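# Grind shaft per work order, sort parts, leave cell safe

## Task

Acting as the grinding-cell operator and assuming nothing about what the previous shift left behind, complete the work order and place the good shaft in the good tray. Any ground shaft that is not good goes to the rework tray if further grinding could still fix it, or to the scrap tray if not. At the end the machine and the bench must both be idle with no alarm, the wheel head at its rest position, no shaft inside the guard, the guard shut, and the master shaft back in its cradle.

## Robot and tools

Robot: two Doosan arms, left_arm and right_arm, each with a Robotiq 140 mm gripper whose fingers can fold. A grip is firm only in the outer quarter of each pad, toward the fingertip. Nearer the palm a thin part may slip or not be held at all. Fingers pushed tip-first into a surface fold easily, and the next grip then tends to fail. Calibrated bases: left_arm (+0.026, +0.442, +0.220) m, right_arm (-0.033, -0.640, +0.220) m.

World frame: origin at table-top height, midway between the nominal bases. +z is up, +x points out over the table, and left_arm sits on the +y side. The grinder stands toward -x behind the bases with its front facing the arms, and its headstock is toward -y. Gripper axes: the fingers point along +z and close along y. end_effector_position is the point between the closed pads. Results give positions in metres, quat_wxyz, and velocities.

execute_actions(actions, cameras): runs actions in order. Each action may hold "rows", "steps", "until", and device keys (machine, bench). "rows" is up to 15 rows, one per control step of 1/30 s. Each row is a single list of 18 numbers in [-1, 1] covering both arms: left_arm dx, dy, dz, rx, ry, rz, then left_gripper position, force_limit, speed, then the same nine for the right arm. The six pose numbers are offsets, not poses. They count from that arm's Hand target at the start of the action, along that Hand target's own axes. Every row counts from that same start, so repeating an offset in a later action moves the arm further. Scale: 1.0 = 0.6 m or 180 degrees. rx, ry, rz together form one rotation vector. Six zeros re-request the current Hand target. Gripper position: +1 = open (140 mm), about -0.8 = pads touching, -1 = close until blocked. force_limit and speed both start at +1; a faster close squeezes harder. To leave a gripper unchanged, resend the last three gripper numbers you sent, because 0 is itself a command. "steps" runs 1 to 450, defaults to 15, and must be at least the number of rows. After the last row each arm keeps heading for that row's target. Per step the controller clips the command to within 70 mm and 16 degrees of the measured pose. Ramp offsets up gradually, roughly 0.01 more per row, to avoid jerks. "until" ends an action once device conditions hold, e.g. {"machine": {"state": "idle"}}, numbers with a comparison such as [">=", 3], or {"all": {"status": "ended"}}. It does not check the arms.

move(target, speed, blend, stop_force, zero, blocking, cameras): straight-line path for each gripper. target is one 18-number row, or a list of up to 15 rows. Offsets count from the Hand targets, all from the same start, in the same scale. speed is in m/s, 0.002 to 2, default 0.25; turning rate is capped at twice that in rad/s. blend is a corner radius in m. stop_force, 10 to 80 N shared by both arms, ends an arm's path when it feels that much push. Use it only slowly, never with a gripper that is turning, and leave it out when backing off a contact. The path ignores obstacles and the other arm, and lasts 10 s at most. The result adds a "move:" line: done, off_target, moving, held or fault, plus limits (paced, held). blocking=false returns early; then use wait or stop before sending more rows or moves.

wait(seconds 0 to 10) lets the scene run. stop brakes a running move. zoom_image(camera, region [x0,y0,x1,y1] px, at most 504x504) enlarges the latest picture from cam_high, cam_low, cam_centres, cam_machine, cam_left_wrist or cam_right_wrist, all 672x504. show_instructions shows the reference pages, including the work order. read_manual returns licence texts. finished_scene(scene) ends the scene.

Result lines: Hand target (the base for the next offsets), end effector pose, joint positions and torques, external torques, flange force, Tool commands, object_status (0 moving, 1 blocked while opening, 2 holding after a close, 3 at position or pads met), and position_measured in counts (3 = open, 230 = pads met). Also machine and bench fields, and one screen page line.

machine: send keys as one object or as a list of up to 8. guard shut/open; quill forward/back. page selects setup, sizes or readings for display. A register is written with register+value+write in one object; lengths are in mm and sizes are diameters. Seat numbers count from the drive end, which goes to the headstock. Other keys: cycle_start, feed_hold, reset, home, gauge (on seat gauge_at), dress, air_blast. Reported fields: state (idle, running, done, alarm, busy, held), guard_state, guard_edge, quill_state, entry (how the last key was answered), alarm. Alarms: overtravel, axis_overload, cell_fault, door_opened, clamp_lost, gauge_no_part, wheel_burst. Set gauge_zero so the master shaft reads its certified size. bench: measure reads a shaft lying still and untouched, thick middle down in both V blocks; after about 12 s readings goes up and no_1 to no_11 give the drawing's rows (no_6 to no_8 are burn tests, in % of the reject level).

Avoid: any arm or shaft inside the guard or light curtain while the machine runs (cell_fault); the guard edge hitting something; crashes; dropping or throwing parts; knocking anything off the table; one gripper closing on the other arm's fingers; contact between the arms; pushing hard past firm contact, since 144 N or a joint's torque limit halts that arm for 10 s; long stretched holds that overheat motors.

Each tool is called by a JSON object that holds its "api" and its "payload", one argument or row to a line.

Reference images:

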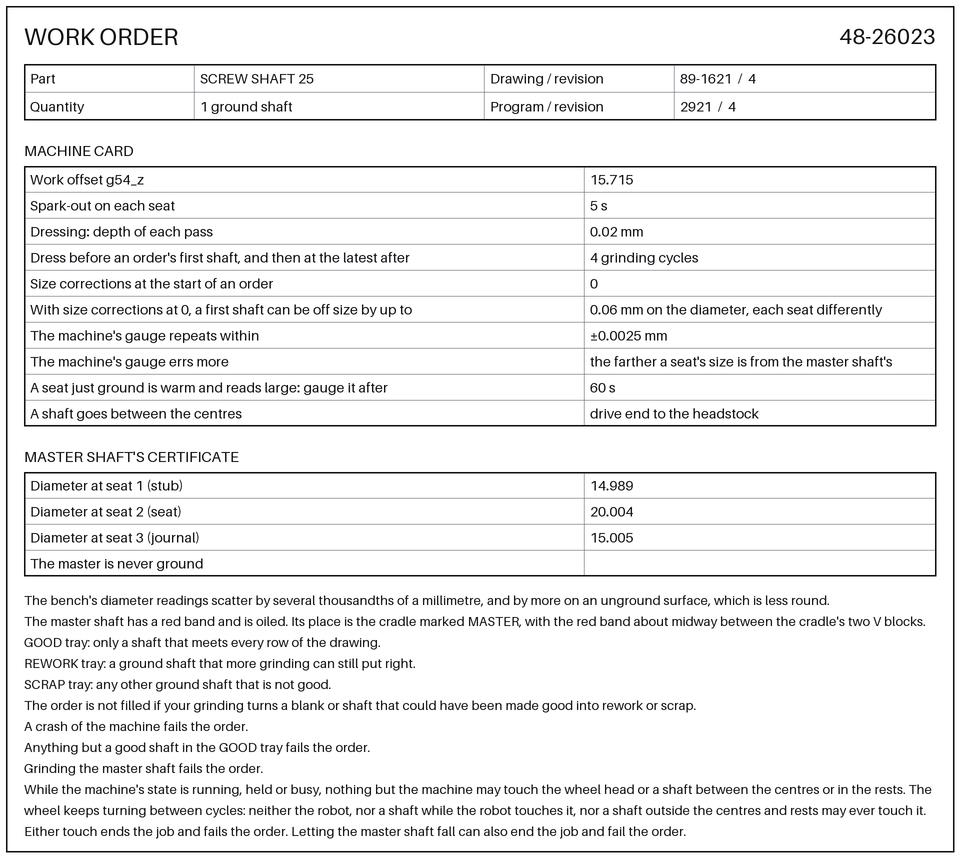

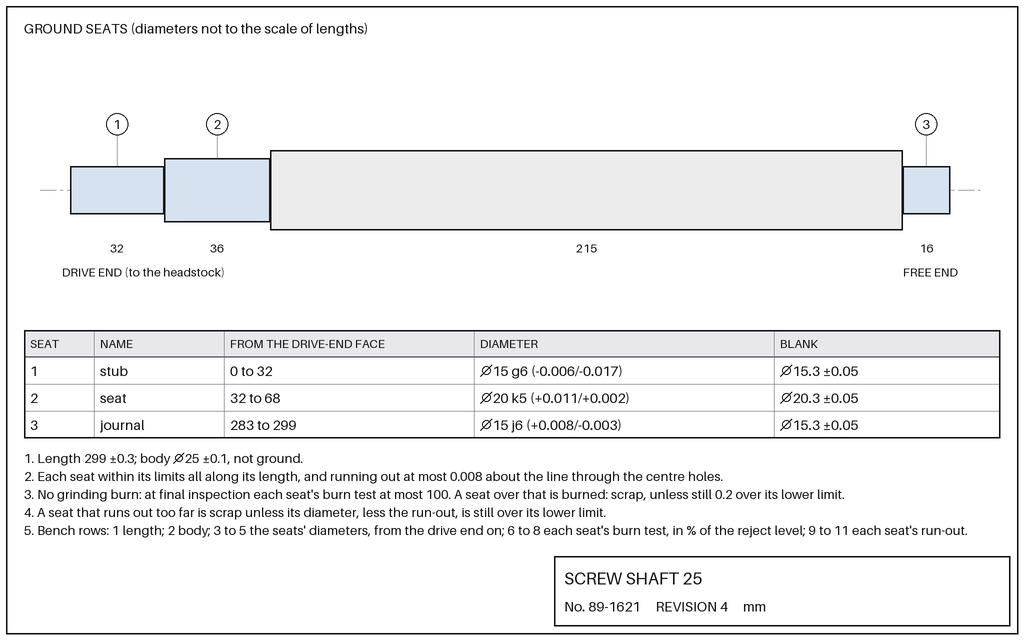

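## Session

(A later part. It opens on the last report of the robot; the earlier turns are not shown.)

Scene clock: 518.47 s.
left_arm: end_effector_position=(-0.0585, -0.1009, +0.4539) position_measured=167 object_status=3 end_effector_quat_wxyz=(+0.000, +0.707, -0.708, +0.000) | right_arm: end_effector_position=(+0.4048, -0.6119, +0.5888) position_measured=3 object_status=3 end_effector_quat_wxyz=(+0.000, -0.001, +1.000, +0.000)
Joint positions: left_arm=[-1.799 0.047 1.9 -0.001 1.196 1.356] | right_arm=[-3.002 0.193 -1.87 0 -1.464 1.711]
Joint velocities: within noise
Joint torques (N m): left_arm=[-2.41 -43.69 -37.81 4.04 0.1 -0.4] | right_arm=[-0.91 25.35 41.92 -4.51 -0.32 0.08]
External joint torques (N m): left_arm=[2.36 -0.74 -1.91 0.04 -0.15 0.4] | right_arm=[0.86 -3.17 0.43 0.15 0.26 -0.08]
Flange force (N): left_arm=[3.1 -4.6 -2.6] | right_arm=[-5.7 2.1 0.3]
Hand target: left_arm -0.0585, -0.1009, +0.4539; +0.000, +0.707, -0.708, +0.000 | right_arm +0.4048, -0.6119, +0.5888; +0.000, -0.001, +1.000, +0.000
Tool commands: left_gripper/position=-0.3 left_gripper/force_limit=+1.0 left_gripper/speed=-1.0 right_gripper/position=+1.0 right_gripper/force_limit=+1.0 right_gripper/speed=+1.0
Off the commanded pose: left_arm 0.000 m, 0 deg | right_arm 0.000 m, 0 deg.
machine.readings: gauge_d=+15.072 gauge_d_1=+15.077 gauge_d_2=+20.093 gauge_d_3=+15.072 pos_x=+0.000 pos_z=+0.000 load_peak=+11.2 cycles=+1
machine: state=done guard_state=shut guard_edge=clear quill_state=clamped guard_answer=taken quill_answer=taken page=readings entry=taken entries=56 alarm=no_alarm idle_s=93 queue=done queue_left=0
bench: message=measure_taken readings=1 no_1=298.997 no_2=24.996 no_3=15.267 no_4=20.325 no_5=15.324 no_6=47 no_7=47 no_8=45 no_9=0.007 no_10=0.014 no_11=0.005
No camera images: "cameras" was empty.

{"api": "execute_actions", "payload": {
  "actions": [
    {"machine":[{"register":"size_1","value":0.014,"write":true},{"register":"size_2","value":0.016,"write":true},{"register":"size_3","value":0.033,"write":true},{"page":"sizes"}],"steps":30}
  ],
  "cameras": []
}}

{"api": "execute_actions", "payload": {
  "actions": [
    {"machine":{"page":"readings","cycle_start":true},"steps":450,"until":{"machine":{"state":"done"}}},
    {"steps":450,"until":{"machine":{"state":"done"}}},
    {"steps":450,"until":{"machine":{"state":"done"}}},
    {"steps":450,"until":{"machine":{"state":"done"}}}
  ],
  "cameras": []
}}

{"api": "execute_actions", "payload": {
  "actions": [
    {"steps":450,"until":{"machine":{"state":"done"}}},
    {"steps":450,"until":{"machine":{"state":"done"}}},
    {"steps":450,"until":{"machine":{"state":"done"}}},
    {"steps":450,"until":{"machine":{"state":"done"}}}
  ],
  "cameras": []
}}

{"api": "execute_actions", "payload": {
  "actions": [
    {"steps":450,"until":{"machine":{"state":"done"}}},
    {"steps":450,"until":{"machine":{"state":"done"}}},
    {"steps":450,"until":{"machine":{"state":"done"}}},
    {"steps":450,"until":{"machine":{"state":"done"}}}
  ],
  "cameras": []
}}

Scene clock: 520.83 s.
left_arm: end_effector_position=(-0.0585, -0.1009, +0.4539) position_measured=167 object_status=3 end_effector_quat_wxyz=(+0.000, +0.707, -0.708, +0.000) | right_arm: end_effector_position=(+0.4048, -0.6119, +0.5888) position_measured=3 object_status=3 end_effector_quat_wxyz=(+0.000, -0.001, +1.000, +0.000)
Joint positions: left_arm=[-1.799 0.047 1.9 -0.001 1.196 1.356] | right_arm=[-3.002 0.193 -1.87 0 -1.464 1.711]
Joint velocities: within noise
Joint torques (N m): left_arm=[-2.52 -43.79 -37.74 3.98 0.12 -0.44] | right_arm=[-0.9 25.52 41.93 -4.5 -0.3 0.1]
External joint torques (N m): left_arm=[2.49 -0.75 -2.01 0.11 -0.17 0.44] | right_arm=[0.79 -3.15 0.66 0.12 0.25 -0.1]
Flange force (N): left_arm=[3.3 -4.9 -2.7] | right_arm=[-6.0 2.0 -0.1]
Hand target: left_arm -0.0585, -0.1009, +0.4539; +0.000, +0.707, -0.708, +0.000 | right_arm +0.4048, -0.6119, +0.5888; +0.000, -0.001, +1.000, +0.000
Tool commands: left_gripper/position=-0.3 left_gripper/force_limit=+1.0 left_gripper/speed=-1.0 right_gripper/position=+1.0 right_gripper/force_limit=+1.0 right_gripper/speed=+1.0
Off the commanded pose: left_arm 0.000 m, 0 deg | right_arm 0.000 m, 0 deg.
machine.sizes: size_1=+0.014 size_2=+0.016 size_3=+0.033 aim_1=+14.989 aim_2=+20.006 aim_3=+15.002
machine: state=done guard_state=shut guard_edge=clear quill_state=clamped guard_answer=taken quill_answer=taken page=sizes entry=taken entries=59 alarm=no_alarm idle_s=96 queue=done queue_left=0
bench: message=measure_taken readings=1 no_1=298.997 no_2=24.996 no_3=15.267 no_4=20.325 no_5=15.324 no_6=47 no_7=47 no_8=45 no_9=0.007 no_10=0.014 no_11=0.005
No camera images: "cameras" was empty.

Scene clock: 566.07 s.
left_arm: end_effector_position=(-0.0585, -0.1009, +0.4539) position_measured=167 object_status=3 end_effector_quat_wxyz=(+0.000, +0.707, -0.708, +0.000) | right_arm: end_effector_position=(+0.4048, -0.6119, +0.5888) position_measured=3 object_status=3 end_effector_quat_wxyz=(+0.000, -0.001, +1.000, +0.000)
Joint positions: left_arm=[-1.799 0.047 1.9 -0.001 1.196 1.356] | right_arm=[-3.002 0.193 -1.87 0 -1.464 1.711]
Joint velocities: within noise
Joint torques (N m): left_arm=[-2.65 -43.76 -37.77 3.93 0.07 -0.44] | right_arm=[-1.04 25.22 41.88 -4.52 -0.34 0.09]
External joint torques (N m): left_arm=[2.6 -0.71 -2.02 0.16 -0.13 0.44] | right_arm=[1.01 -3.01 0.54 0.16 0.28 -0.09]
External joint torques at the end of the 1st action: left_arm=[2.25 -0.25 -2.06 0.15 -0.15 0.35] | right_arm=[0.79 -2.86 0.62 0.12 0.24 -0.13]
External joint torques at the end of the 2nd action: left_arm=[1.78 -0.37 -2.08 0.12 -0.19 0.43] | right_arm=[0.92 -3.11 0.5 0.16 0.28 -0.09]
External joint torques at the end of the 3rd action: left_arm=[2.37 -0.48 -2.04 0.09 -0.1 0.43] | right_arm=[0.91 -2.9 0.56 0.16 0.22 -0.11]
Flange force (N): left_arm=[3.4 -5.1 -2.7] | right_arm=[-5.6 2.4 0.2]
Flange force at the end of the 1st action (N): left_arm=[4.0 -4.2 -2.5] | right_arm=[-5.5 1.8 -0.1]
Flange force at the end of the 2nd action (N): left_arm=[3.7 -3.5 -2.5] | right_arm=[-5.7 2.2 0.3]
Flange force at the end of the 3rd action (N): left_arm=[3.7 -4.6 -2.7] | right_arm=[-5.4 2.2 0.0]
Hand target: left_arm -0.0585, -0.1009, +0.4539; +0.000, +0.707, -0.708, +0.000 | right_arm +0.4048, -0.6119, +0.5888; +0.000, -0.001, +1.000, +0.000
Tool commands: left_gripper/position=-0.3 left_gripper/force_limit=+1.0 left_gripper/speed=-1.0 right_gripper/position=+1.0 right_gripper/force_limit=+1.0 right_gripper/speed=+1.0
Off the commanded pose: left_arm 0.000 m, 0 deg | right_arm 0.000 m, 0 deg.
machine.readings: gauge_d=+15.072 gauge_d_1=+0.000 gauge_d_2=+0.000 gauge_d_3=+0.000 pos_x=-353.050 pos_z=+16.000 load_peak=+6.2 cycles=+1
machine: state=running guard_state=shut guard_edge=clear quill_state=clamped guard_answer=taken quill_answer=taken page=readings entry=taken entries=60 alarm=no_alarm idle_s=141 queue=running queue_left=0
bench: message=measure_taken readings=1 no_1=298.997 no_2=24.996 no_3=15.267 no_4=20.325 no_5=15.324 no_6=47 no_7=47 no_8=45 no_9=0.007 no_10=0.014 no_11=0.005
No camera images: "cameras" was empty.

Scene clock: 622.90 s.
left_arm: end_effector_position=(-0.0585, -0.1009, +0.4539) position_measured=167 object_status=3 end_effector_quat_wxyz=(+0.000, +0.707, -0.708, +0.000) | right_arm: end_effector_position=(+0.4048, -0.6119, +0.5888) position_measured=3 object_status=3 end_effector_quat_wxyz=(+0.000, -0.001, +1.000, +0.000)
Joint positions: left_arm=[-1.799 0.047 1.9 -0.001 1.196 1.356] | right_arm=[-3.002 0.193 -1.87 0 -1.464 1.711]
Joint velocities: within noise
Joint torques (N m): left_arm=[-2.52 -44.35 -37.7 3.98 0.1 -0.43] | right_arm=[-0.83 25.24 41.93 -4.53 -0.33 0.12]
External joint torques (N m): left_arm=[2.46 -0.12 -2.04 0.1 -0.16 0.43] | right_arm=[0.85 -3.03 0.51 0.18 0.28 -0.12]
External joint torques at the end of the 1st action: left_arm=[2.22 -0.66 -2.03 0.17 -0.14 0.34] | right_arm=[0.91 -3.19 0.45 0.14 0.28 -0.12]
External joint torques at the end of the 2nd action: left_arm=[2.45 -1.05 -2.07 0.18 -0.08 0.38] | right_arm=[0.97 -3.04 0.57 0.12 0.25 -0.11]
External joint torques at the end of the 3rd action: left_arm=[2.36 -0.54 -1.69 0.14 -0.1 0.4] | right_arm=[1.06 -2.92 0.68 0.15 0.27 -0.09]
Flange force (N): left_arm=[4.3 -4.7 -2.4] | right_arm=[-5.6 2.0 0.2]
Flange force at the end of the 1st action (N): left_arm=[3.3 -4.2 -2.7] | right_arm=[-5.8 2.2 0.3]
Flange force at the end of the 2nd action (N): left_arm=[2.9 -4.8 -3.1] | right_arm=[-5.7 2.3 0.1]
Flange force at the end of the 3rd action (N): left_arm=[3.0 -4.6 -2.3] | right_arm=[-5.6 2.6 -0.1]
Hand target: left_arm -0.0585, -0.1009, +0.4539; +0.000, +0.707, -0.708, +0.000 | right_arm +0.4048, -0.6119, +0.5888; +0.000, -0.001, +1.000, +0.000
Tool commands: left_gripper/position=-0.3 left_gripper/force_limit=+1.0 left_gripper/speed=-1.0 right_gripper/position=+1.0 right_gripper/force_limit=+1.0 right_gripper/speed=+1.0
Off the commanded pose: left_arm 0.000 m, 0 deg | right_arm 0.000 m, 0 deg.
machine.readings: gauge_d=+15.072 gauge_d_1=+0.000 gauge_d_2=+0.000 gauge_d_3=+0.000 pos_x=-347.864 pos_z=+50.000 load_peak=+6.2 cycles=+1
machine: state=running guard_state=shut guard_edge=clear quill_state=clamped guard_answer=taken quill_answer=taken page=readings entry=taken entries=60 alarm=no_alarm idle_s=197 queue=running queue_left=0
bench: message=measure_taken readings=1 no_1=298.997 no_2=24.996 no_3=15.267 no_4=20.325 no_5=15.324 no_6=47 no_7=47 no_8=45 no_9=0.007 no_10=0.014 no_11=0.005
not seen at rest: the call's real time ran out, and the robot may still be moving.
No camera images: "cameras" was empty.

Scene clock: 677.40 s.
left_arm: end_effector_position=(-0.0585, -0.1009, +0.4539) position_measured=167 object_status=3 end_effector_quat_wxyz=(+0.000, +0.707, -0.708, +0.000) | right_arm: end_effector_position=(+0.4048, -0.6119, +0.5888) position_measured=3 object_status=3 end_effector_quat_wxyz=(+0.000, -0.001, +1.000, +0.000)
Joint positions: left_arm=[-1.799 0.047 1.9 -0.001 1.196 1.356] | right_arm=[-3.002 0.193 -1.87 0 -1.464 1.711]
Joint velocities: within noise
Joint torques (N m): left_arm=[-2.14 -44.03 -37.9 3.98 0.03 -0.37] | right_arm=[-1.01 25.54 41.88 -4.52 -0.33 0.1]
External joint torques (N m): left_arm=[2.09 -0.44 -1.86 0.11 -0.09 0.37] | right_arm=[1.02 -3.28 0.63 0.15 0.27 -0.1]
External joint torques at the end of the 1st action: left_arm=[1.94 -0.7 -2.11 0.03 -0.09 0.34] | right_arm=[1.16 -3.2 0.69 0.1 0.28 -0.08]
External joint torques at the end of the 2nd action: left_arm=[2.15 -0.64 -2.21 0.12 -0.11 0.43] | right_arm=[0.89 -3.06 0.54 0.16 0.25 -0.09]
External joint torques at the end of the 3rd action: left_arm=[2.51 -0.63 -2.09 0.14 -0.09 0.3] | right_arm=[1.04 -3.21 0.64 0.15 0.28 -0.06]
Flange force (N): left_arm=[3.3 -4.0 -2.5] | right_arm=[-6.2 2.5 0.0]
Flange force at the end of the 1st action (N): left_arm=[3.3 -3.7 -2.9] | right_arm=[-6.0 2.8 -0.1]
Flange force at the end of the 2nd action (N): left_arm=[3.6 -4.2 -3.0] | right_arm=[-5.7 2.2 0.1]
Flange force at the end of the 3rd action (N): left_arm=[3.6 -4.6 -2.9] | right_arm=[-6.0 2.6 0.0]
Hand target: left_arm -0.0585, -0.1009, +0.4539; +0.000, +0.707, -0.708, +0.000 | right_arm +0.4048, -0.6119, +0.5888; +0.000, -0.001, +1.000, +0.000
Tool commands: left_gripper/position=-0.3 left_gripper/force_limit=+1.0 left_gripper/speed=-1.0 right_gripper/position=+1.0 right_gripper/force_limit=+1.0 right_gripper/speed=+1.0
Off the commanded pose: left_arm 0.000 m, 0 deg | right_arm 0.000 m, 0 deg.
machine.readings: gauge_d=+15.072 gauge_d_1=+0.000 gauge_d_2=+0.000 gauge_d_3=+0.000 pos_x=+0.000 pos_z=+172.588 load_peak=+8.6 cycles=+1
machine: state=running guard_state=shut guard_edge=clear quill_state=clamped guard_answer=taken quill_answer=taken page=readings entry=taken entries=60 alarm=no_alarm idle_s=251 queue=running queue_left=0
bench: message=measure_taken readings=1 no_1=298.997 no_2=24.996 no_3=15.267 no_4=20.325 no_5=15.324 no_6=47 no_7=47 no_8=45 no_9=0.007 no_10=0.014 no_11=0.005
not seen at rest: the call's real time ran out, and the robot may still be moving.
No camera images: "cameras" was empty.

{"api": "execute_actions", "payload": {
  "actions": [
    {"steps":450,"until":{"machine":{"state":"done"}}},
    {"steps":450,"until":{"machine":{"state":"done"}}},
    {"steps":450,"until":{"machine":{"state":"done"}}},
    {"steps":450}
  ],
  "cameras": []
}}

{"api": "execute_actions", "payload": {
  "actions": [
    {"steps":450,"until":{"machine":{"idle_s":[">=",61]}}},
    {"steps":450,"until":{"machine":{"idle_s":[">=",61]}}},
    {"steps":450,"until":{"machine":{"idle_s":[">=",61]}}}
  ],
  "cameras": []
}}

Scene clock: 737.93 s.
left_arm: end_effector_position=(-0.0585, -0.1009, +0.4539) position_measured=167 object_status=3 end_effector_quat_wxyz=(+0.000, +0.707, -0.708, +0.000) | right_arm: end_effector_position=(+0.4048, -0.6119, +0.5888) position_measured=3 object_status=3 end_effector_quat_wxyz=(+0.000, -0.001, +1.000, +0.000)
Joint positions: left_arm=[-1.799 0.047 1.9 -0.001 1.196 1.356] | right_arm=[-3.002 0.193 -1.87 0 -1.464 1.711]
Joint velocities: within noise
Joint torques (N m): left_arm=[-2.12 -43.44 -37.82 3.96 0.04 -0.42] | right_arm=[-0.97 25.46 41.89 -4.52 -0.29 0.1]
External joint torques (N m): left_arm=[2.08 -1.05 -1.93 0.13 -0.1 0.42] | right_arm=[0.92 -3.13 0.69 0.15 0.24 -0.1]
External joint torques at the end of the 1st action: left_arm=[2.24 -1.02 -1.87 0.1 -0.12 0.33] | right_arm=[0.82 -3 0.49 0.13 0.29 -0.08]
External joint torques at the end of the 2nd action: left_arm=[2.13 -0.12 -1.78 0.09 -0.1 0.35] | right_arm=[0.89 -3.17 0.84 0.14 0.23 -0.08]
External joint torques at the end of the 3rd action: left_arm=[2.44 -0.53 -1.95 0.12 -0.08 0.38] | right_arm=[0.98 -3.03 0.64 0.13 0.29 -0.09]
Flange force (N): left_arm=[2.5 -4.2 -2.9] | right_arm=[-6.0 2.3 -0.1]
Flange force at the end of the 1st action (N): left_arm=[2.5 -4.4 -2.8] | right_arm=[-5.5 2.0 0.3]
Flange force at the end of the 2nd action (N): left_arm=[3.7 -4.0 -2.1] | right_arm=[-6.3 2.2 -0.4]
Flange force at the end of the 3rd action (N): left_arm=[3.5 -4.6 -2.6] | right_arm=[-5.7 2.4 0.0]
Hand target: left_arm -0.0585, -0.1009, +0.4539; +0.000, +0.707, -0.708, +0.000 | right_arm +0.4048, -0.6119, +0.5888; +0.000, -0.001, +1.000, +0.000
Tool commands: left_gripper/position=-0.3 left_gripper/force_limit=+1.0 left_gripper/speed=-1.0 right_gripper/position=+1.0 right_gripper/force_limit=+1.0 right_gripper/speed=+1.0
Off the commanded pose: left_arm 0.000 m, 0 deg | right_arm 0.000 m, 0 deg.
machine.readings: gauge_d=+15.072 gauge_d_1=+0.000 gauge_d_2=+0.000 gauge_d_3=+0.000 pos_x=-353.051 pos_z=+291.000 load_peak=+8.6 cycles=+1
machine: state=running guard_state=shut guard_edge=clear quill_state=clamped guard_answer=taken quill_answer=taken page=readings entry=taken entries=60 alarm=no_alarm idle_s=311 queue=running queue_left=0
bench: message=measure_taken readings=1 no_1=298.997 no_2=24.996 no_3=15.267 no_4=20.325 no_5=15.324 no_6=47 no_7=47 no_8=45 no_9=0.007 no_10=0.014 no_11=0.005
No camera images: "cameras" was empty.

Scene clock: 738.23 s.
left_arm: end_effector_position=(-0.0585, -0.1009, +0.4539) position_measured=167 object_status=3 end_effector_quat_wxyz=(+0.000, +0.707, -0.708, +0.000) | right_arm: end_effector_position=(+0.4048, -0.6119, +0.5888) position_measured=3 object_status=3 end_effector_quat_wxyz=(+0.000, -0.001, +1.000, +0.000)
Joint positions: left_arm=[-1.799 0.047 1.9 -0.001 1.196 1.356] | right_arm=[-3.002 0.193 -1.87 0 -1.464 1.711]
Joint velocities: within noise
Joint torques (N m): left_arm=[-2.46 -43.82 -37.88 3.98 0.04 -0.39] | right_arm=[-0.91 25.27 41.83 -4.51 -0.32 0.07]
External joint torques (N m): left_arm=[2.41 -0.69 -1.92 0.11 -0.09 0.39] | right_arm=[0.86 -3.02 0.6 0.16 0.26 -0.07]
External joint torques at the end of the 1st action: left_arm=[2.4 -0.37 -1.77 0.18 -0.13 0.35] | right_arm=[0.81 -3.11 0.51 0.15 0.25 -0.12]
External joint torques at the end of the 2nd action: left_arm=[2.64 -0.69 -1.98 0.23 -0.14 0.31] | right_arm=[0.87 -3.1 0.47 0.14 0.25 -0.08]
Flange force (N): left_arm=[3.2 -4.7 -2.7] | right_arm=[-5.7 2.2 0.0]
Flange force at the end of the 1st action (N): left_arm=[3.4 -4.5 -2.2] | right_arm=[-5.8 1.9 0.2]
Flange force at the end of the 2nd action (N): left_arm=[3.3 -4.9 -2.7] | right_arm=[-5.7 2.2 0.2]
Hand target: left_arm -0.0585, -0.1009, +0.4539; +0.000, +0.707, -0.708, +0.000 | right_arm +0.4048, -0.6119, +0.5888; +0.000, -0.001, +1.000, +0.000
Tool commands: left_gripper/position=-0.3 left_gripper/force_limit=+1.0 left_gripper/speed=-1.0 right_gripper/position=+1.0 right_gripper/force_limit=+1.0 right_gripper/speed=+1.0
Off the commanded pose: left_arm 0.000 m, 0 deg | right_arm 0.000 m, 0 deg.
machine.readings: gauge_d=+15.072 gauge_d_1=+0.000 gauge_d_2=+0.000 gauge_d_3=+0.000 pos_x=-353.052 pos_z=+291.000 load_peak=+8.6 cycles=+1
machine: state=running guard_state=shut guard_edge=clear quill_state=clamped guard_answer=taken quill_answer=taken page=readings entry=taken entries=60 alarm=no_alarm idle_s=311 queue=running queue_left=0
bench: message=measure_taken readings=1 no_1=298.997 no_2=24.996 no_3=15.267 no_4=20.325 no_5=15.324 no_6=47 no_7=47 no_8=45 no_9=0.007 no_10=0.014 no_11=0.005
No camera images: "cameras" was empty.

{"api": "execute_actions", "payload": {
  "actions": [
    {"steps":450,"until":{"machine":{"state":"done"}}},
    {"steps":450},
    {"steps":450},
    {"steps":450}
  ],
  "cameras": []
}}

{"api": "execute_actions", "payload": {
  "actions": [
    {"steps":450,"until":{"machine":{"idle_s":[">=",61]}}},
    {"steps":450,"until":{"machine":{"idle_s":[">=",61]}}},
    {"machine":[{"register":"gauge_at","value":1,"write":true},{"gauge":true},{"register":"gauge_at","value":2,"write":true},{"gauge":true},{"register":"gauge_at","value":3,"write":true},{"gauge":true}],"steps":450,"until":{"machine":{"queue":"done"}}}
  ],
  "cameras": []
}}

{"api": "execute_actions", "payload": {
  "actions": [
    {"machine":[{"register":"gauge_at","value":1,"write":true},{"gauge":true},{"register":"gauge_at","value":2,"write":true},{"gauge":true},{"register":"gauge_at","value":3,"write":true},{"gauge":true}],"steps":450,"until":{"machine":{"queue":"done"}}}
  ],
  "cameras": []
}}

{"api": "execute_actions", "payload": {
  "actions": [
    {"machine":[{"register":"gauge_at","value":1,"write":true},{"gauge":true},{"register":"gauge_at","value":2,"write":true},{"gauge":true},{"register":"gauge_at","value":3,"write":true},{"gauge":true}],"steps":450,"until":{"machine":{"queue":"done"}}}
  ],
  "cameras": []
}}

Scene clock: 797.27 s.
left_arm: end_effector_position=(-0.0585, -0.1009, +0.4539) position_measured=167 object_status=3 end_effector_quat_wxyz=(+0.000, +0.707, -0.708, +0.000) | right_arm: end_effector_position=(+0.4048, -0.6119, +0.5888) position_measured=3 object_status=3 end_effector_quat_wxyz=(+0.000, -0.001, +1.000, +0.000)
Joint positions: left_arm=[-1.799 0.047 1.9 -0.001 1.196 1.356] | right_arm=[-3.002 0.193 -1.87 0 -1.464 1.711]
Joint velocities: within noise
Joint torques (N m): left_arm=[-2.44 -43.51 -37.75 3.91 0.13 -0.39] | right_arm=[-0.91 25.31 41.88 -4.49 -0.33 0.12]
External joint torques (N m): left_arm=[2.37 -0.94 -2.07 0.18 -0.2 0.39] | right_arm=[0.87 -3.07 0.56 0.13 0.27 -0.12]
External joint torques at the end of the 1st action: left_arm=[2.6 -0.21 -1.97 0.13 -0.09 0.38] | right_arm=[0.9 -3.32 0.49 0.18 0.28 -0.1]
External joint torques at the end of the 2nd action: left_arm=[2.14 -0.18 -1.9 0.05 -0.17 0.37] | right_arm=[0.7 -3.01 0.72 0.11 0.24 -0.08]
External joint torques at the end of the 3rd action: left_arm=[2.16 -0.12 -1.79 0.05 -0.11 0.42] | right_arm=[0.82 -3.08 0.62 0.12 0.26 -0.08]
Flange force (N): left_arm=[3.0 -4.6 -2.8] | right_arm=[-5.8 2.1 0.1]
Flange force at the end of the 1st action (N): left_arm=[4.1 -4.9 -2.4] | right_arm=[-6.1 2.2 0.3]
Flange force at the end of the 2nd action (N): left_arm=[3.8 -4.0 -2.2] | right_arm=[-5.9 1.8 -0.2]
Flange force at the end of the 3rd action (N): left_arm=[3.8 -4.2 -2.1] | right_arm=[-5.9 2.1 0.0]
Hand target: left_arm -0.0585, -0.1009, +0.4539; +0.000, +0.707, -0.708, +0.000 | right_arm +0.4048, -0.6119, +0.5888; +0.000, -0.001, +1.000, +0.000
Tool commands: left_gripper/position=-0.3 left_gripper/force_limit=+1.0 left_gripper/speed=-1.0 right_gripper/position=+1.0 right_gripper/force_limit=+1.0 right_gripper/speed=+1.0
Off the commanded pose: left_arm 0.000 m, 0 deg | right_arm 0.000 m, 0 deg.
machine.readings: gauge_d=+15.072 gauge_d_1=+0.000 gauge_d_2=+0.000 gauge_d_3=+0.000 pos_x=+0.000 pos_z=+0.000 load_peak=+8.6 cycles=+2
machine: state=done guard_state=shut guard_edge=clear quill_state=clamped guard_answer=taken quill_answer=taken page=readings entry=taken entries=60 alarm=no_alarm idle_s=39 queue=done queue_left=0
bench: message=measure_taken readings=1 no_1=298.997 no_2=24.996 no_3=15.267 no_4=20.325 no_5=15.324 no_6=47 no_7=47 no_8=45 no_9=0.007 no_10=0.014 no_11=0.005
not seen at rest: the call's real time ran out, and the robot may still be moving.
No camera images: "cameras" was empty.

Scene clock: 831.57 s.
left_arm: end_effector_position=(-0.0585, -0.1009, +0.4539) position_measured=167 object_status=3 end_effector_quat_wxyz=(+0.000, +0.707, -0.708, +0.000) | right_arm: end_effector_position=(+0.4048, -0.6119, +0.5888) position_measured=3 object_status=3 end_effector_quat_wxyz=(+0.000, -0.001, +1.000, +0.000)
Joint positions: left_arm=[-1.799 0.047 1.9 -0.001 1.196 1.356] | right_arm=[-3.002 0.193 -1.87 0 -1.464 1.711]
Joint velocities: within noise
Joint torques (N m): left_arm=[-2.28 -43.98 -37.87 3.92 0.08 -0.33] | right_arm=[-1.08 25.32 41.8 -4.54 -0.32 0.11]
External joint torques (N m): left_arm=[2.23 -0.59 -2.01 0.18 -0.14 0.33] | right_arm=[1.01 -3.15 0.52 0.19 0.26 -0.11]
External joint torques at the end of the 1st action: left_arm=[2.73 -0.67 -1.96 0.12 -0.13 0.38] | right_arm=[1.07 -2.94 0.69 0.12 0.29 -0.09]
External joint torques at the end of the 2nd action: left_arm=[2.13 -0.77 -2.01 0.16 -0.13 0.39] | right_arm=[1.03 -2.89 0.58 0.12 0.27 -0.09]
Flange force (N): left_arm=[3.4 -4.2 -2.7] | right_arm=[-5.8 2.4 0.2]
Flange force at the end of the 1st action (N): left_arm=[3.4 -5.2 -2.7] | right_arm=[-5.6 2.6 -0.1]
Flange force at the end of the 2nd action (N): left_arm=[3.1 -4.2 -2.8] | right_arm=[-5.4 2.5 0.1]
Hand target: left_arm -0.0585, -0.1009, +0.4539; +0.000, +0.707, -0.708, +0.000 | right_arm +0.4048, -0.6119, +0.5888; +0.000, -0.001, +1.000, +0.000
Tool commands: left_gripper/position=-0.3 left_gripper/force_limit=+1.0 left_gripper/speed=-1.0 right_gripper/position=+1.0 right_gripper/force_limit=+1.0 right_gripper/speed=+1.0
Off the commanded pose: left_arm 0.000 m, 0 deg | right_arm 0.000 m, 0 deg.
machine.readings: gauge_d=+15.006 gauge_d_1=+14.994 gauge_d_2=+20.014 gauge_d_3=+15.006 pos_x=+0.000 pos_z=+0.000 load_peak=+8.6 cycles=+2
machine: state=done guard_state=shut guard_edge=clear quill_state=clamped guard_answer=taken quill_answer=taken page=readings entry=taken entries=66 alarm=no_alarm idle_s=73 queue=done queue_left=0
bench: message=measure_taken readings=1 no_1=298.997 no_2=24.996 no_3=15.267 no_4=20.325 no_5=15.324 no_6=47 no_7=47 no_8=45 no_9=0.007 no_10=0.014 no_11=0.005
No camera images: "cameras" was empty.

Scene clock: 844.50 s.
left_arm: end_effector_position=(-0.0585, -0.1009, +0.4539) position_measured=167 object_status=3 end_effector_quat_wxyz=(+0.000, +0.707, -0.708, +0.000) | right_arm: end_effector_position=(+0.4048, -0.6119, +0.5888) position_measured=3 object_status=3 end_effector_quat_wxyz=(+0.000, -0.001, +1.000, +0.000)
Joint positions: left_arm=[-1.799 0.047 1.9 -0.001 1.196 1.356] | right_arm=[-3.002 0.193 -1.87 0 -1.464 1.711]
Joint velocities: within noise
Joint torques (N m): left_arm=[-2.71 -43.44 -37.99 3.94 0.05 -0.36] | right_arm=[-0.97 25.36 41.94 -4.49 -0.31 0.1]
External joint torques (N m): left_arm=[2.65 -1.04 -1.83 0.15 -0.11 0.36] | right_arm=[1.03 -3.12 0.58 0.13 0.26 -0.1]
Flange force (N): left_arm=[2.6 -5.1 -2.8] | right_arm=[-5.8 2.5 0.1]
Hand target: left_arm -0.0585, -0.1009, +0.4539; +0.000, +0.707, -0.708, +0.000 | right_arm +0.4048, -0.6119, +0.5888; +0.000, -0.001, +1.000, +0.000
Tool commands: left_gripper/position=-0.3 left_gripper/force_limit=+1.0 left_gripper/speed=-1.0 right_gripper/position=+1.0 right_gripper/force_limit=+1.0 right_gripper/speed=+1.0
Off the commanded pose: left_arm 0.000 m, 0 deg | right_arm 0.000 m, 0 deg.
machine.readings: gauge_d=+15.007 gauge_d_1=+14.993 gauge_d_2=+20.013 gauge_d_3=+15.007 pos_x=+0.000 pos_z=+0.000 load_peak=+8.6 cycles=+2
machine: state=done guard_state=shut guard_edge=clear quill_state=clamped guard_answer=taken quill_answer=taken page=readings entry=taken entries=72 alarm=no_alarm idle_s=86 queue=done queue_left=0
bench: message=measure_taken readings=1 no_1=298.997 no_2=24.996 no_3=15.267 no_4=20.325 no_5=15.324 no_6=47 no_7=47 no_8=45 no_9=0.007 no_10=0.014 no_11=0.005
No camera images: "cameras" was empty.

Scene clock: 857.43 s.
left_arm: end_effector_position=(-0.0585, -0.1009, +0.4539) position_measured=167 object_status=3 end_effector_quat_wxyz=(+0.000, +0.707, -0.708, +0.000) | right_arm: end_effector_position=(+0.4048, -0.6119, +0.5888) position_measured=3 object_status=3 end_effector_quat_wxyz=(+0.000, -0.001, +1.000, +0.000)
Joint positions: left_arm=[-1.799 0.047 1.9 -0.001 1.196 1.356] | right_arm=[-3.002 0.193 -1.87 0 -1.464 1.711]
Joint velocities: within noise
Joint torques (N m): left_arm=[-2.49 -44.19 -37.97 3.94 0.12 -0.36] | right_arm=[-0.87 25.41 41.76 -4.51 -0.31 0.06]
External joint torques (N m): left_arm=[2.43 -0.33 -1.89 0.15 -0.19 0.36] | right_arm=[0.75 -3.22 0.53 0.16 0.25 -0.06]
Flange force (N): left_arm=[3.7 -4.6 -2.3] | right_arm=[-6.0 1.9 0.2]
Hand target: left_arm -0.0585, -0.1009, +0.4539; +0.000, +0.707, -0.708, +0.000 | right_arm +0.4048, -0.6119, +0.5888; +0.000, -0.001, +1.000, +0.000
Tool commands: left_gripper/position=-0.3 left_gripper/force_limit=+1.0 left_gripper/speed=-1.0 right_gripper/position=+1.0 right_gripper/force_limit=+1.0 right_gripper/speed=+1.0
Off the commanded pose: left_arm 0.000 m, 0 deg | right_arm 0.000 m, 0 deg.
machine.readings: gauge_d=+15.007 gauge_d_1=+14.992 gauge_d_2=+20.012 gauge_d_3=+15.007 pos_x=+0.000 pos_z=+0.000 load_peak=+8.6 cycles=+2
machine: state=done guard_state=shut guard_edge=clear quill_state=clamped guard_answer=taken quill_answer=taken page=readings entry=taken entries=78 alarm=no_alarm idle_s=99 queue=done queue_left=0
bench: message=measure_taken readings=1 no_1=298.997 no_2=24.996 no_3=15.267 no_4=20.325 no_5=15.324 no_6=47 no_7=47 no_8=45 no_9=0.007 no_10=0.014 no_11=0.005
No camera images: "cameras" was empty.

{"api": "execute_actions", "payload": {
  "actions": [
    {"machine":[{"register":"size_1","value":0.010,"write":true},{"register":"size_2","value":0.009,"write":true},{"register":"size_3","value":0.028,"write":true},{"page":"sizes"}],"steps":30}
  ],
  "cameras": []
}}

{"api": "execute_actions", "payload": {
  "actions": [
    {"machine":{"page":"readings","cycle_start":true},"steps":450,"until":{"machine":{"state":"done"}}},
    {"steps":450,"until":{"machine":{"state":"done"}}},
    {"steps":450,"until":{"machine":{"state":"done"}}},
    {"steps":450,"until":{"machine":{"state":"done"}}}
  ],
  "cameras": []
}}

{"api": "execute_actions", "payload": {
  "actions": [
    {"steps":450,"until":{"machine":{"state":"done"}}},
    {"steps":450,"until":{"machine":{"state":"done"}}},
    {"steps":450,"until":{"machine":{"state":"done"}}},
    {"steps":450,"until":{"machine":{"state":"done"}}}
  ],
  "cameras": []
}}

{"api": "execute_actions", "payload": {
  "actions": [
    {"steps":450,"until":{"machine":{"state":"done"}}},
    {"steps":450,"until":{"machine":{"state":"done"}}},
    {"steps":450,"until":{"machine":{"state":"done"}}},
    {"steps":450,"until":{"machine":{"state":"done"}}}
  ],
  "cameras": []
}}

{"api": "execute_actions", "payload": {
  "actions": [
    {"steps":450,"until":{"machine":{"state":"done"}}},
    {"steps":450,"until":{"machine":{"state":"done"}}},
    {"steps":450,"until":{"machine":{"state":"done"}}},
    {"steps":450,"until":{"machine":{"state":"done"}}}
  ],
  "cameras": []
}}

Scene clock: 859.63 s.
left_arm: end_effector_position=(-0.0585, -0.1009, +0.4539) position_measured=167 object_status=3 end_effector_quat_wxyz=(+0.000, +0.707, -0.708, +0.000) | right_arm: end_effector_position=(+0.4048, -0.6119, +0.5888) position_measured=3 object_status=3 end_effector_quat_wxyz=(+0.000, -0.001, +1.000, +0.000)
Joint positions: left_arm=[-1.799 0.047 1.9 -0.001 1.196 1.356] | right_arm=[-3.002 0.193 -1.87 0 -1.464 1.711]
Joint velocities: within noise
Joint torques (N m): left_arm=[-2.18 -43.79 -37.86 3.94 0.15 -0.33] | right_arm=[-1.03 25.38 41.83 -4.52 -0.33 0.1]
External joint torques (N m): left_arm=[2.13 -0.85 -2.12 0.17 -0.22 0.33] | right_arm=[1.04 -3.1 0.7 0.16 0.27 -0.1]
Flange force (N): left_arm=[3.1 -4.0 -2.8] | right_arm=[-5.9 2.5 -0.1]
Hand target: left_arm -0.0585, -0.1009, +0.4539; +0.000, +0.707, -0.708, +0.000 | right_arm +0.4048, -0.6119, +0.5888; +0.000, -0.001, +1.000, +0.000
Tool commands: left_gripper/position=-0.3 left_gripper/force_limit=+1.0 left_gripper/speed=-1.0 right_gripper/position=+1.0 right_gripper/force_limit=+1.0 right_gripper/speed=+1.0
Off the commanded pose: left_arm 0.000 m, 0 deg | right_arm 0.000 m, 0 deg.
machine.sizes: size_1=+0.010 size_2=+0.009 size_3=+0.028 aim_1=+14.989 aim_2=+20.006 aim_3=+15.002
machine: state=done guard_state=shut guard_edge=clear quill_state=clamped guard_answer=taken quill_answer=taken page=sizes entry=taken entries=81 alarm=no_alarm idle_s=101 queue=done queue_left=0
bench: message=measure_taken readings=1 no_1=298.997 no_2=24.996 no_3=15.267 no_4=20.325 no_5=15.324 no_6=47 no_7=47 no_8=45 no_9=0.007 no_10=0.014 no_11=0.005
No camera images: "cameras" was empty.

Scene clock: 904.87 s.
left_arm: end_effector_position=(-0.0585, -0.1009, +0.4539) position_measured=167 object_status=3 end_effector_quat_wxyz=(+0.000, +0.707, -0.708, +0.000) | right_arm: end_effector_position=(+0.4048, -0.6119, +0.5888) position_measured=3 object_status=3 end_effector_quat_wxyz=(+0.000, -0.001, +1.000, +0.000)
Joint positions: left_arm=[-1.799 0.047 1.9 -0.001 1.196 1.356] | right_arm=[-3.002 0.193 -1.87 0 -1.464 1.711]
Joint velocities: within noise
Joint torques (N m): left_arm=[-2.28 -43.84 -38.12 4.01 0.03 -0.43] | right_arm=[-0.95 25.26 41.88 -4.5 -0.3 0.09]
External joint torques (N m): left_arm=[2.24 -0.65 -1.65 0.08 -0.09 0.43] | right_arm=[0.97 -3.1 0.49 0.14 0.24 -0.09]
External joint torques at the end of the 1st action: left_arm=[2.56 -0.78 -1.9 0.1 -0.15 0.35] | right_arm=[0.88 -3.06 0.62 0.12 0.27 -0.08]
External joint torques at the end of the 2nd action: left_arm=[2.56 -0.31 -1.74 0.15 -0.1 0.38] | right_arm=[0.9 -3.15 0.68 0.12 0.27 -0.1]
External joint torques at the end of the 3rd action: left_arm=[2.39 -0.59 -1.84 0.11 -0.16 0.39] | right_arm=[0.86 -2.94 0.53 0.16 0.25 -0.1]
Flange force (N): left_arm=[2.7 -4.5 -2.3] | right_arm=[-5.7 2.4 0.2]
Flange force at the end of the 1st action (N): left_arm=[3.0 -4.9 -2.6] | right_arm=[-5.8 2.2 0.0]
Flange force at the end of the 2nd action (N): left_arm=[3.5 -4.9 -2.2] | right_arm=[-6.0 2.2 -0.1]
Flange force at the end of the 3rd action (N): left_arm=[3.2 -4.6 -2.4] | right_arm=[-5.5 2.1 0.1]
Hand target: left_arm -0.0585, -0.1009, +0.4539; +0.000, +0.707, -0.708, +0.000 | right_arm +0.4048, -0.6119, +0.5888; +0.000, -0.001, +1.000, +0.000
Tool commands: left_gripper/position=-0.3 left_gripper/force_limit=+1.0 left_gripper/speed=-1.0 right_gripper/position=+1.0 right_gripper/force_limit=+1.0 right_gripper/speed=+1.0
Off the commanded pose: left_arm 0.000 m, 0 deg | right_arm 0.000 m, 0 deg.
machine.readings: gauge_d=+15.007 gauge_d_1=+0.000 gauge_d_2=+0.000 gauge_d_3=+0.000 pos_x=-353.053 pos_z=+16.000 load_peak=+0.0 cycles=+2
machine: state=running guard_state=shut guard_edge=clear quill_state=clamped guard_answer=taken quill_answer=taken page=readings entry=taken entries=82 alarm=no_alarm idle_s=146 queue=running queue_left=0
bench: message=measure_taken readings=1 no_1=298.997 no_2=24.996 no_3=15.267 no_4=20.325 no_5=15.324 no_6=47 no_7=47 no_8=45 no_9=0.007 no_10=0.014 no_11=0.005
No camera images: "cameras" was empty.

Scene clock: 965.07 s.
left_arm: end_effector_position=(-0.0585, -0.1009, +0.4539) position_measured=167 object_status=3 end_effector_quat_wxyz=(+0.000, +0.707, -0.708, +0.000) | right_arm: end_effector_position=(+0.4048, -0.6119, +0.5888) position_measured=3 object_status=3 end_effector_quat_wxyz=(+0.000, -0.001, +1.000, +0.000)
Joint positions: left_arm=[-1.799 0.047 1.9 -0.001 1.196 1.356] | right_arm=[-3.002 0.193 -1.87 0 -1.464 1.711]
Joint velocities: within noise
Joint torques (N m): left_arm=[-2.54 -44.28 -37.74 3.96 0.08 -0.37] | right_arm=[-0.93 25.22 41.92 -4.49 -0.32 0.1]
External joint torques (N m): left_arm=[2.48 -0.11 -2 0.13 -0.14 0.37] | right_arm=[0.91 -3.13 0.29 0.15 0.25 -0.1]
External joint torques at the end of the 1st action: left_arm=[2.55 -1.03 -1.97 0.12 -0.15 0.45] | right_arm=[0.86 -3.05 0.81 0.1 0.28 -0.06]
External joint torques at the end of the 2nd action: left_arm=[2.47 -0.4 -1.85 0.12 -0.18 0.35] | right_arm=[0.76 -2.93 0.58 0.18 0.22 -0.13]
External joint torques at the end of the 3rd action: left_arm=[2.21 -0.98 -2.22 0.08 -0.19 0.36] | right_arm=[0.97 -3.17 0.33 0.13 0.25 -0.14]
Flange force (N): left_arm=[4.2 -4.6 -2.3] | right_arm=[-5.5 2.2 0.5]
Flange force at the end of the 1st action (N): left_arm=[2.8 -5.1 -2.8] | right_arm=[-6.0 2.2 -0.3]
Flange force at the end of the 2nd action (N): left_arm=[3.5 -4.6 -2.3] | right_arm=[-5.6 1.8 0.0]
Flange force at the end of the 3rd action (N): left_arm=[3.1 -4.3 -3.1] | right_arm=[-5.6 2.2 0.5]
Hand target: left_arm -0.0585, -0.1009, +0.4539; +0.000, +0.707, -0.708, +0.000 | right_arm +0.4048, -0.6119, +0.5888; +0.000, -0.001, +1.000, +0.000
Tool commands: left_gripper/position=-0.3 left_gripper/force_limit=+1.0 left_gripper/speed=-1.0 right_gripper/position=+1.0 right_gripper/force_limit=+1.0 right_gripper/speed=+1.0
Off the commanded pose: left_arm 0.000 m, 0 deg | right_arm 0.000 m, 0 deg.
machine.readings: gauge_d=+15.007 gauge_d_1=+0.000 gauge_d_2=+0.000 gauge_d_3=+0.000 pos_x=-347.894 pos_z=+50.000 load_peak=+0.3 cycles=+2
machine: state=running guard_state=shut guard_edge=clear quill_state=clamped guard_answer=taken quill_answer=taken page=readings entry=taken entries=82 alarm=no_alarm idle_s=205 queue=running queue_left=0
bench: message=measure_taken readings=1 no_1=298.997 no_2=24.996 no_3=15.267 no_4=20.325 no_5=15.324 no_6=47 no_7=47 no_8=45 no_9=0.007 no_10=0.014 no_11=0.005
No camera images: "cameras" was empty.

Scene clock: 1025.27 s.
left_arm: end_effector_position=(-0.0585, -0.1009, +0.4539) position_measured=167 object_status=3 end_effector_quat_wxyz=(+0.000, +0.707, -0.708, +0.000) | right_arm: end_effector_position=(+0.4048, -0.6119, +0.5888) position_measured=3 object_status=3 end_effector_quat_wxyz=(+0.000, -0.001, +1.000, +0.000)
Joint positions: left_arm=[-1.799 0.047 1.9 -0.001 1.196 1.356] | right_arm=[-3.002 0.193 -1.87 0 -1.464 1.711]
Joint velocities: within noise
Joint torques (N m): left_arm=[-2.15 -44.24 -37.9 3.93 0.13 -0.42] | right_arm=[-1.23 25.43 41.89 -4.51 -0.33 0.1]
External joint torques (N m): left_arm=[2.09 -0.26 -1.96 0.17 -0.19 0.42] | right_arm=[1.15 -3.13 0.61 0.14 0.27 -0.1]
External joint torques at the end of the 1st action: left_arm=[2.63 -0.97 -2.03 0.12 -0.05 0.37] | right_arm=[0.85 -3.36 0.42 0.17 0.24 -0.09]
External joint torques at the end of the 2nd action: left_arm=[2.32 -0.43 -1.82 0.11 -0.11 0.36] | right_arm=[0.78 -3.09 0.71 0.13 0.27 -0.1]
External joint torques at the end of the 3rd action: left_arm=[2.25 -0.71 -1.98 0.04 -0.1 0.43] | right_arm=[0.91 -3.12 0.57 0.16 0.24 -0.07]
Flange force (N): left_arm=[3.8 -4.0 -2.3] | right_arm=[-5.8 2.8 0.0]
Flange force at the end of the 1st action (N): left_arm=[3.0 -5.1 -3.1] | right_arm=[-6.0 2.1 0.4]
Flange force at the end of the 2nd action (N): left_arm=[3.4 -4.4 -2.4] | right_arm=[-6.0 1.9 -0.1]
Flange force at the end of the 3rd action (N): left_arm=[3.2 -4.4 -2.8] | right_arm=[-5.8 2.3 0.1]
Hand target: left_arm -0.0585, -0.1009, +0.4539; +0.000, +0.707, -0.708, +0.000 | right_arm +0.4048, -0.6119, +0.5888; +0.000, -0.001, +1.000, +0.000
Tool commands: left_gripper/position=-0.3 left_gripper/force_limit=+1.0 left_gripper/speed=-1.0 right_gripper/position=+1.0 right_gripper/force_limit=+1.0 right_gripper/speed=+1.0
Off the commanded pose: left_arm 0.000 m, 0 deg | right_arm 0.000 m, 0 deg.
machine.readings: gauge_d=+15.007 gauge_d_1=+0.000 gauge_d_2=+0.000 gauge_d_3=+0.000 pos_x=-352.697 pos_z=+291.000 load_peak=+2.3 cycles=+2
machine: state=running guard_state=shut guard_edge=clear quill_state=clamped guard_answer=taken quill_answer=taken page=readings entry=taken entries=82 alarm=no_alarm idle_s=265 queue=running queue_left=0
bench: message=measure_taken readings=1 no_1=298.997 no_2=24.996 no_3=15.267 no_4=20.325 no_5=15.324 no_6=47 no_7=47 no_8=45 no_9=0.007 no_10=0.014 no_11=0.005
No camera images: "cameras" was empty.

Scene clock: 1085.47 s.
left_arm: end_effector_position=(-0.0585, -0.1009, +0.4539) position_measured=167 object_status=3 end_effector_quat_wxyz=(+0.000, +0.707, -0.708, +0.000) | right_arm: end_effector_position=(+0.4048, -0.6119, +0.5888) position_measured=3 object_status=3 end_effector_quat_wxyz=(+0.000, -0.001, +1.000, +0.000)
Joint positions: left_arm=[-1.799 0.047 1.9 -0.001 1.196 1.356] | right_arm=[-3.002 0.193 -1.87 0 -1.464 1.711]
Joint velocities: within noise
Joint torques (N m): left_arm=[-2.01 -43.96 -37.86 3.93 0.06 -0.43] | right_arm=[-0.89 25.43 41.9 -4.48 -0.29 0.1]
External joint torques (N m): left_arm=[1.96 -0.61 -2.01 0.17 -0.12 0.43] | right_arm=[0.84 -3.24 0.47 0.12 0.23 -0.1]
External joint torques at the end of the 1st action: left_arm=[2.5 -0.71 -1.91 0.14 -0.12 0.4] | right_arm=[1.12 -3.11 0.76 0.13 0.27 -0.09]
External joint torques at the end of the 2nd action: left_arm=[2.39 -0.4 -1.7 0.15 -0.15 0.33] | right_arm=[1.02 -2.87 0.85 0.12 0.31 -0.09]
External joint torques at the end of the 3rd action: left_arm=[2.27 -1.21 -1.7 0.1 -0.1 0.4] | right_arm=[0.85 -3.21 0.56 0.16 0.22 -0.13]
Flange force (N): left_arm=[3.3 -3.9 -2.7] | right_arm=[-5.9 2.1 0.2]
Flange force at the end of the 1st action (N): left_arm=[3.2 -4.8 -2.6] | right_arm=[-6.0 2.7 -0.2]
Flange force at the end of the 2nd action (N): left_arm=[3.2 -4.5 -2.1] | right_arm=[-5.8 2.5 -0.3]
Flange force at the end of the 3rd action (N): left_arm=[1.9 -4.6 -2.7] | right_arm=[-6.0 2.0 0.1]
Hand target: left_arm -0.0585, -0.1009, +0.4539; +0.000, +0.707, -0.708, +0.000 | right_arm +0.4048, -0.6119, +0.5888; +0.000, -0.001, +1.000, +0.000
Tool commands: left_gripper/position=-0.3 left_gripper/force_limit=+1.0 left_gripper/speed=-1.0 right_gripper/position=+1.0 right_gripper/force_limit=+1.0 right_gripper/speed=+1.0
Off the commanded pose: left_arm 0.000 m, 0 deg | right_arm 0.000 m, 0 deg.
machine.readings: gauge_d=+15.007 gauge_d_1=+0.000 gauge_d_2=+0.000 gauge_d_3=+0.000 pos_x=-353.070 pos_z=+291.000 load_peak=+2.3 cycles=+2
machine: state=running guard_state=shut guard_edge=clear quill_state=clamped guard_answer=taken quill_answer=taken page=readings entry=taken entries=82 alarm=no_alarm idle_s=325 queue=running queue_left=0
bench: message=measure_taken readings=1 no_1=298.997 no_2=24.996 no_3=15.267 no_4=20.325 no_5=15.324 no_6=47 no_7=47 no_8=45 no_9=0.007 no_10=0.014 no_11=0.005
No camera images: "cameras" was empty.

{"api": "execute_actions", "payload": {
  "actions": [
    {"steps":450,"until":{"machine":{"state":"done"}}},
    {"steps":450,"until":{"machine":{"state":"done"}}},
    {"steps":450},
    {"steps":450}
  ],
  "cameras": []
}}

{"api": "execute_actions", "payload": {
  "actions": [
    {"steps":450,"until":{"machine":{"idle_s":[">=",61]}}},
    {"steps":450,"until":{"machine":{"idle_s":[">=",61]}}},
    {"machine":[{"register":"gauge_at","value":1,"write":true},{"gauge":true},{"register":"gauge_at","value":2,"write":true},{"gauge":true},{"register":"gauge_at","value":3,"write":true},{"gauge":true}],"steps":450,"until":{"machine":{"queue":"done"}}}
  ],
  "cameras": []
}}

{"api": "execute_actions", "payload": {
  "actions": [
    {"machine":[{"register":"gauge_at","value":1,"write":true},{"gauge":true},{"register":"gauge_at","value":2,"write":true},{"gauge":true},{"register":"gauge_at","value":3,"write":true},{"gauge":true}],"steps":450,"until":{"machine":{"queue":"done"}}}
  ],
  "cameras": []
}}

{"api": "execute_actions", "payload": {
  "actions": [
    {"machine":[{"register":"gauge_at","value":1,"write":true},{"gauge":true},{"register":"gauge_at","value":2,"write":true},{"gauge":true},{"register":"gauge_at","value":3,"write":true},{"gauge":true}],"steps":450,"until":{"machine":{"queue":"done"}}}
  ],
  "cameras": []
}}

Scene clock: 1128.20 s.
left_arm: end_effector_position=(-0.0585, -0.1009, +0.4539) position_measured=167 object_status=3 end_effector_quat_wxyz=(+0.000, +0.707, -0.708, +0.000) | right_arm: end_effector_position=(+0.4048, -0.6119, +0.5888) position_measured=3 object_status=3 end_effector_quat_wxyz=(+0.000, -0.001, +1.000, +0.000)
Joint positions: left_arm=[-1.799 0.047 1.9 -0.001 1.196 1.356] | right_arm=[-3.002 0.193 -1.87 0 -1.464 1.711]
Joint velocities: within noise
Joint torques (N m): left_arm=[-2.61 -44.32 -37.84 3.94 0.06 -0.4] | right_arm=[-0.94 25.31 41.83 -4.47 -0.34 0.09]
External joint torques (N m): left_arm=[2.57 -0.19 -1.9 0.14 -0.11 0.4] | right_arm=[0.88 -3.07 0.58 0.11 0.28 -0.09]
External joint torques at the end of the 1st action: left_arm=[2.2 -0.22 -1.87 0.1 -0.05 0.37] | right_arm=[0.88 -3.01 0.7 0.12 0.27 -0.1]
External joint torques at the end of the 2nd action: left_arm=[2.36 -0.26 -1.85 0.1 -0.14 0.44] | right_arm=[0.86 -3.04 0.61 0.14 0.28 -0.08]
External joint torques at the end of the 3rd action: left_arm=[2.12 -0.62 -2.19 0.12 -0.18 0.42] | right_arm=[1.11 -3.15 0.54 0.11 0.27 -0.1]
Flange force (N): left_arm=[4.0 -4.8 -2.3] | right_arm=[-5.8 2.2 0.1]
Flange force at the end of the 1st action (N): left_arm=[3.7 -4.2 -2.4] | right_arm=[-5.8 2.1 -0.1]
Flange force at the end of the 2nd action (N): left_arm=[3.7 -4.6 -2.2] | right_arm=[-5.8 2.1 0.0]
Flange force at the end of the 3rd action (N): left_arm=[3.6 -4.1 -2.8] | right_arm=[-5.8 2.7 0.2]
Hand target: left_arm -0.0585, -0.1009, +0.4539; +0.000, +0.707, -0.708, +0.000 | right_arm +0.4048, -0.6119, +0.5888; +0.000, -0.001, +1.000, +0.000
Tool commands: left_gripper/position=-0.3 left_gripper/force_limit=+1.0 left_gripper/speed=-1.0 right_gripper/position=+1.0 right_gripper/force_limit=+1.0 right_gripper/speed=+1.0
Off the commanded pose: left_arm 0.000 m, 0 deg | right_arm 0.000 m, 0 deg.
machine.readings: gauge_d=+15.007 gauge_d_1=+0.000 gauge_d_2=+0.000 gauge_d_3=+0.000 pos_x=+0.000 pos_z=+0.000 load_peak=+2.3 cycles=+3
machine: state=done guard_state=shut guard_edge=clear quill_state=clamped guard_answer=taken quill_answer=taken page=readings entry=taken entries=82 alarm=no_alarm idle_s=30 queue=done queue_left=0
bench: message=measure_taken readings=1 no_1=298.997 no_2=24.996 no_3=15.267 no_4=20.325 no_5=15.324 no_6=47 no_7=47 no_8=45 no_9=0.007 no_10=0.014 no_11=0.005
No camera images: "cameras" was empty.

Scene clock: 1171.13 s.
left_arm: end_effector_position=(-0.0585, -0.1009, +0.4539) position_measured=167 object_status=3 end_effector_quat_wxyz=(+0.000, +0.707, -0.708, +0.000) | right_arm: end_effector_position=(+0.4048, -0.6119, +0.5888) position_measured=3 object_status=3 end_effector_quat_wxyz=(+0.000, -0.001, +1.000, +0.000)
Joint positions: left_arm=[-1.799 0.047 1.9 -0.001 1.196 1.356] | right_arm=[-3.002 0.193 -1.87 0 -1.464 1.711]
Joint velocities: within noise
Joint torques (N m): left_arm=[-2.51 -44.33 -38.01 3.97 0.06 -0.38] | right_arm=[-1.09 25.4 41.92 -4.5 -0.32 0.1]
External joint torques (N m): left_arm=[2.45 -0.17 -1.87 0.13 -0.13 0.38] | right_arm=[1.07 -3.09 0.65 0.12 0.27 -0.1]
External joint torques at the end of the 1st action: left_arm=[2.47 -0.88 -2.11 0.14 -0.08 0.4] | right_arm=[0.88 -2.96 0.68 0.14 0.25 -0.1]
External joint torques at the end of the 2nd action: left_arm=[2.12 -0.58 -1.96 0.12 -0.1 0.35] | right_arm=[0.92 -3.06 0.74 0.14 0.25 -0.13]
Flange force (N): left_arm=[3.9 -4.6 -2.2] | right_arm=[-5.8 2.6 0.0]
Flange force at the end of the 1st action (N): left_arm=[3.2 -4.8 -3.1] | right_arm=[-5.7 2.1 -0.1]
Flange force at the end of the 2nd action (N): left_arm=[3.3 -4.0 -2.7] | right_arm=[-6.0 2.2 -0.2]
Hand target: left_arm -0.0585, -0.1009, +0.4539; +0.000, +0.707, -0.708, +0.000 | right_arm +0.4048, -0.6119, +0.5888; +0.000, -0.001, +1.000, +0.000
Tool commands: left_gripper/position=-0.3 left_gripper/force_limit=+1.0 left_gripper/speed=-1.0 right_gripper/position=+1.0 right_gripper/force_limit=+1.0 right_gripper/speed=+1.0
Off the commanded pose: left_arm 0.000 m, 0 deg | right_arm 0.000 m, 0 deg.
machine.readings: gauge_d=+15.002 gauge_d_1=+14.992 gauge_d_2=+20.006 gauge_d_3=+15.002 pos_x=+0.000 pos_z=+0.000 load_peak=+2.3 cycles=+3
machine: state=done guard_state=shut guard_edge=clear quill_state=clamped guard_answer=taken quill_answer=taken page=readings entry=taken entries=88 alarm=no_alarm idle_s=73 queue=done queue_left=0
bench: message=measure_taken readings=1 no_1=298.997 no_2=24.996 no_3=15.267 no_4=20.325 no_5=15.324 no_6=47 no_7=47 no_8=45 no_9=0.007 no_10=0.014 no_11=0.005
No camera images: "cameras" was empty.

Scene clock: 1184.07 s.
left_arm: end_effector_position=(-0.0585, -0.1009, +0.4539) position_measured=167 object_status=3 end_effector_quat_wxyz=(+0.000, +0.707, -0.708, +0.000) | right_arm: end_effector_position=(+0.4048, -0.6119, +0.5888) position_measured=3 object_status=3 end_effector_quat_wxyz=(+0.000, -0.001, +1.000, +0.000)
Joint positions: left_arm=[-1.799 0.047 1.9 -0.001 1.196 1.356] | right_arm=[-3.002 0.193 -1.87 0 -1.464 1.711]
Joint velocities: within noise
Joint torques (N m): left_arm=[-2.52 -44.41 -37.96 3.97 0.08 -0.34] | right_arm=[-0.95 25.21 41.86 -4.51 -0.36 0.09]
External joint torques (N m): left_arm=[2.47 -0.12 -1.87 0.13 -0.14 0.34] | right_arm=[0.78 -2.73 0.86 0.12 0.31 -0.09]
Flange force (N): left_arm=[4.0 -4.6 -2.2] | right_arm=[-5.6 1.9 -0.4]
Hand target: left_arm -0.0585, -0.1009, +0.4539; +0.000, +0.707, -0.708, +0.000 | right_arm +0.4048, -0.6119, +0.5888; +0.000, -0.001, +1.000, +0.000
Tool commands: left_gripper/position=-0.3 left_gripper/force_limit=+1.0 left_gripper/speed=-1.0 right_gripper/position=+1.0 right_gripper/force_limit=+1.0 right_gripper/speed=+1.0
Off the commanded pose: left_arm 0.000 m, 0 deg | right_arm 0.000 m, 0 deg.
machine.readings: gauge_d=+15.002 gauge_d_1=+14.992 gauge_d_2=+20.006 gauge_d_3=+15.002 pos_x=+0.000 pos_z=+0.000 load_peak=+2.3 cycles=+3
machine: state=done guard_state=shut guard_edge=clear quill_state=clamped guard_answer=taken quill_answer=taken page=readings entry=taken entries=94 alarm=no_alarm idle_s=85 queue=done queue_left=0
bench: message=measure_taken readings=1 no_1=298.997 no_2=24.996 no_3=15.267 no_4=20.325 no_5=15.324 no_6=47 no_7=47 no_8=45 no_9=0.007 no_10=0.014 no_11=0.005
No camera images: "cameras" was empty.

Scene clock: 1197.00 s.
left_arm: end_effector_position=(-0.0585, -0.1009, +0.4539) position_measured=167 object_status=3 end_effector_quat_wxyz=(+0.000, +0.707, -0.708, +0.000) | right_arm: end_effector_position=(+0.4048, -0.6119, +0.5888) position_measured=3 object_status=3 end_effector_quat_wxyz=(+0.000, -0.001, +1.000, +0.000)
Joint positions: left_arm=[-1.799 0.047 1.9 -0.001 1.196 1.356] | right_arm=[-3.002 0.193 -1.87 0 -1.464 1.711]
Joint velocities: within noise
Joint torques (N m): left_arm=[-2.61 -43.95 -37.84 4.01 0.11 -0.38] | right_arm=[-0.96 25.51 41.9 -4.49 -0.29 0.09]
External joint torques (N m): left_arm=[2.57 -0.61 -1.99 0.08 -0.17 0.38] | right_arm=[0.91 -3.23 0.58 0.12 0.23 -0.09]
Flange force (N): left_arm=[3.5 -4.9 -2.6] | right_arm=[-6.0 2.2 0.0]
Hand target: left_arm -0.0585, -0.1009, +0.4539; +0.000, +0.707, -0.708, +0.000 | right_arm +0.4048, -0.6119, +0.5888; +0.000, -0.001, +1.000, +0.000
Tool commands: left_gripper/position=-0.3 left_gripper/force_limit=+1.0 left_gripper/speed=-1.0 right_gripper/position=+1.0 right_gripper/force_limit=+1.0 right_gripper/speed=+1.0
Off the commanded pose: left_arm 0.000 m, 0 deg | right_arm 0.000 m, 0 deg.
machine.readings: gauge_d=+15.002 gauge_d_1=+14.992 gauge_d_2=+20.006 gauge_d_3=+15.002 pos_x=+0.000 pos_z=+0.000 load_peak=+2.3 cycles=+3
machine: state=done guard_state=shut guard_edge=clear quill_state=clamped guard_answer=taken quill_answer=taken page=readings entry=taken entries=100 alarm=no_alarm idle_s=98 queue=done queue_left=0
bench: message=measure_taken readings=1 no_1=298.997 no_2=24.996 no_3=15.267 no_4=20.325 no_5=15.324 no_6=47 no_7=47 no_8=45 no_9=0.007 no_10=0.014 no_11=0.005
No camera images: "cameras" was empty.


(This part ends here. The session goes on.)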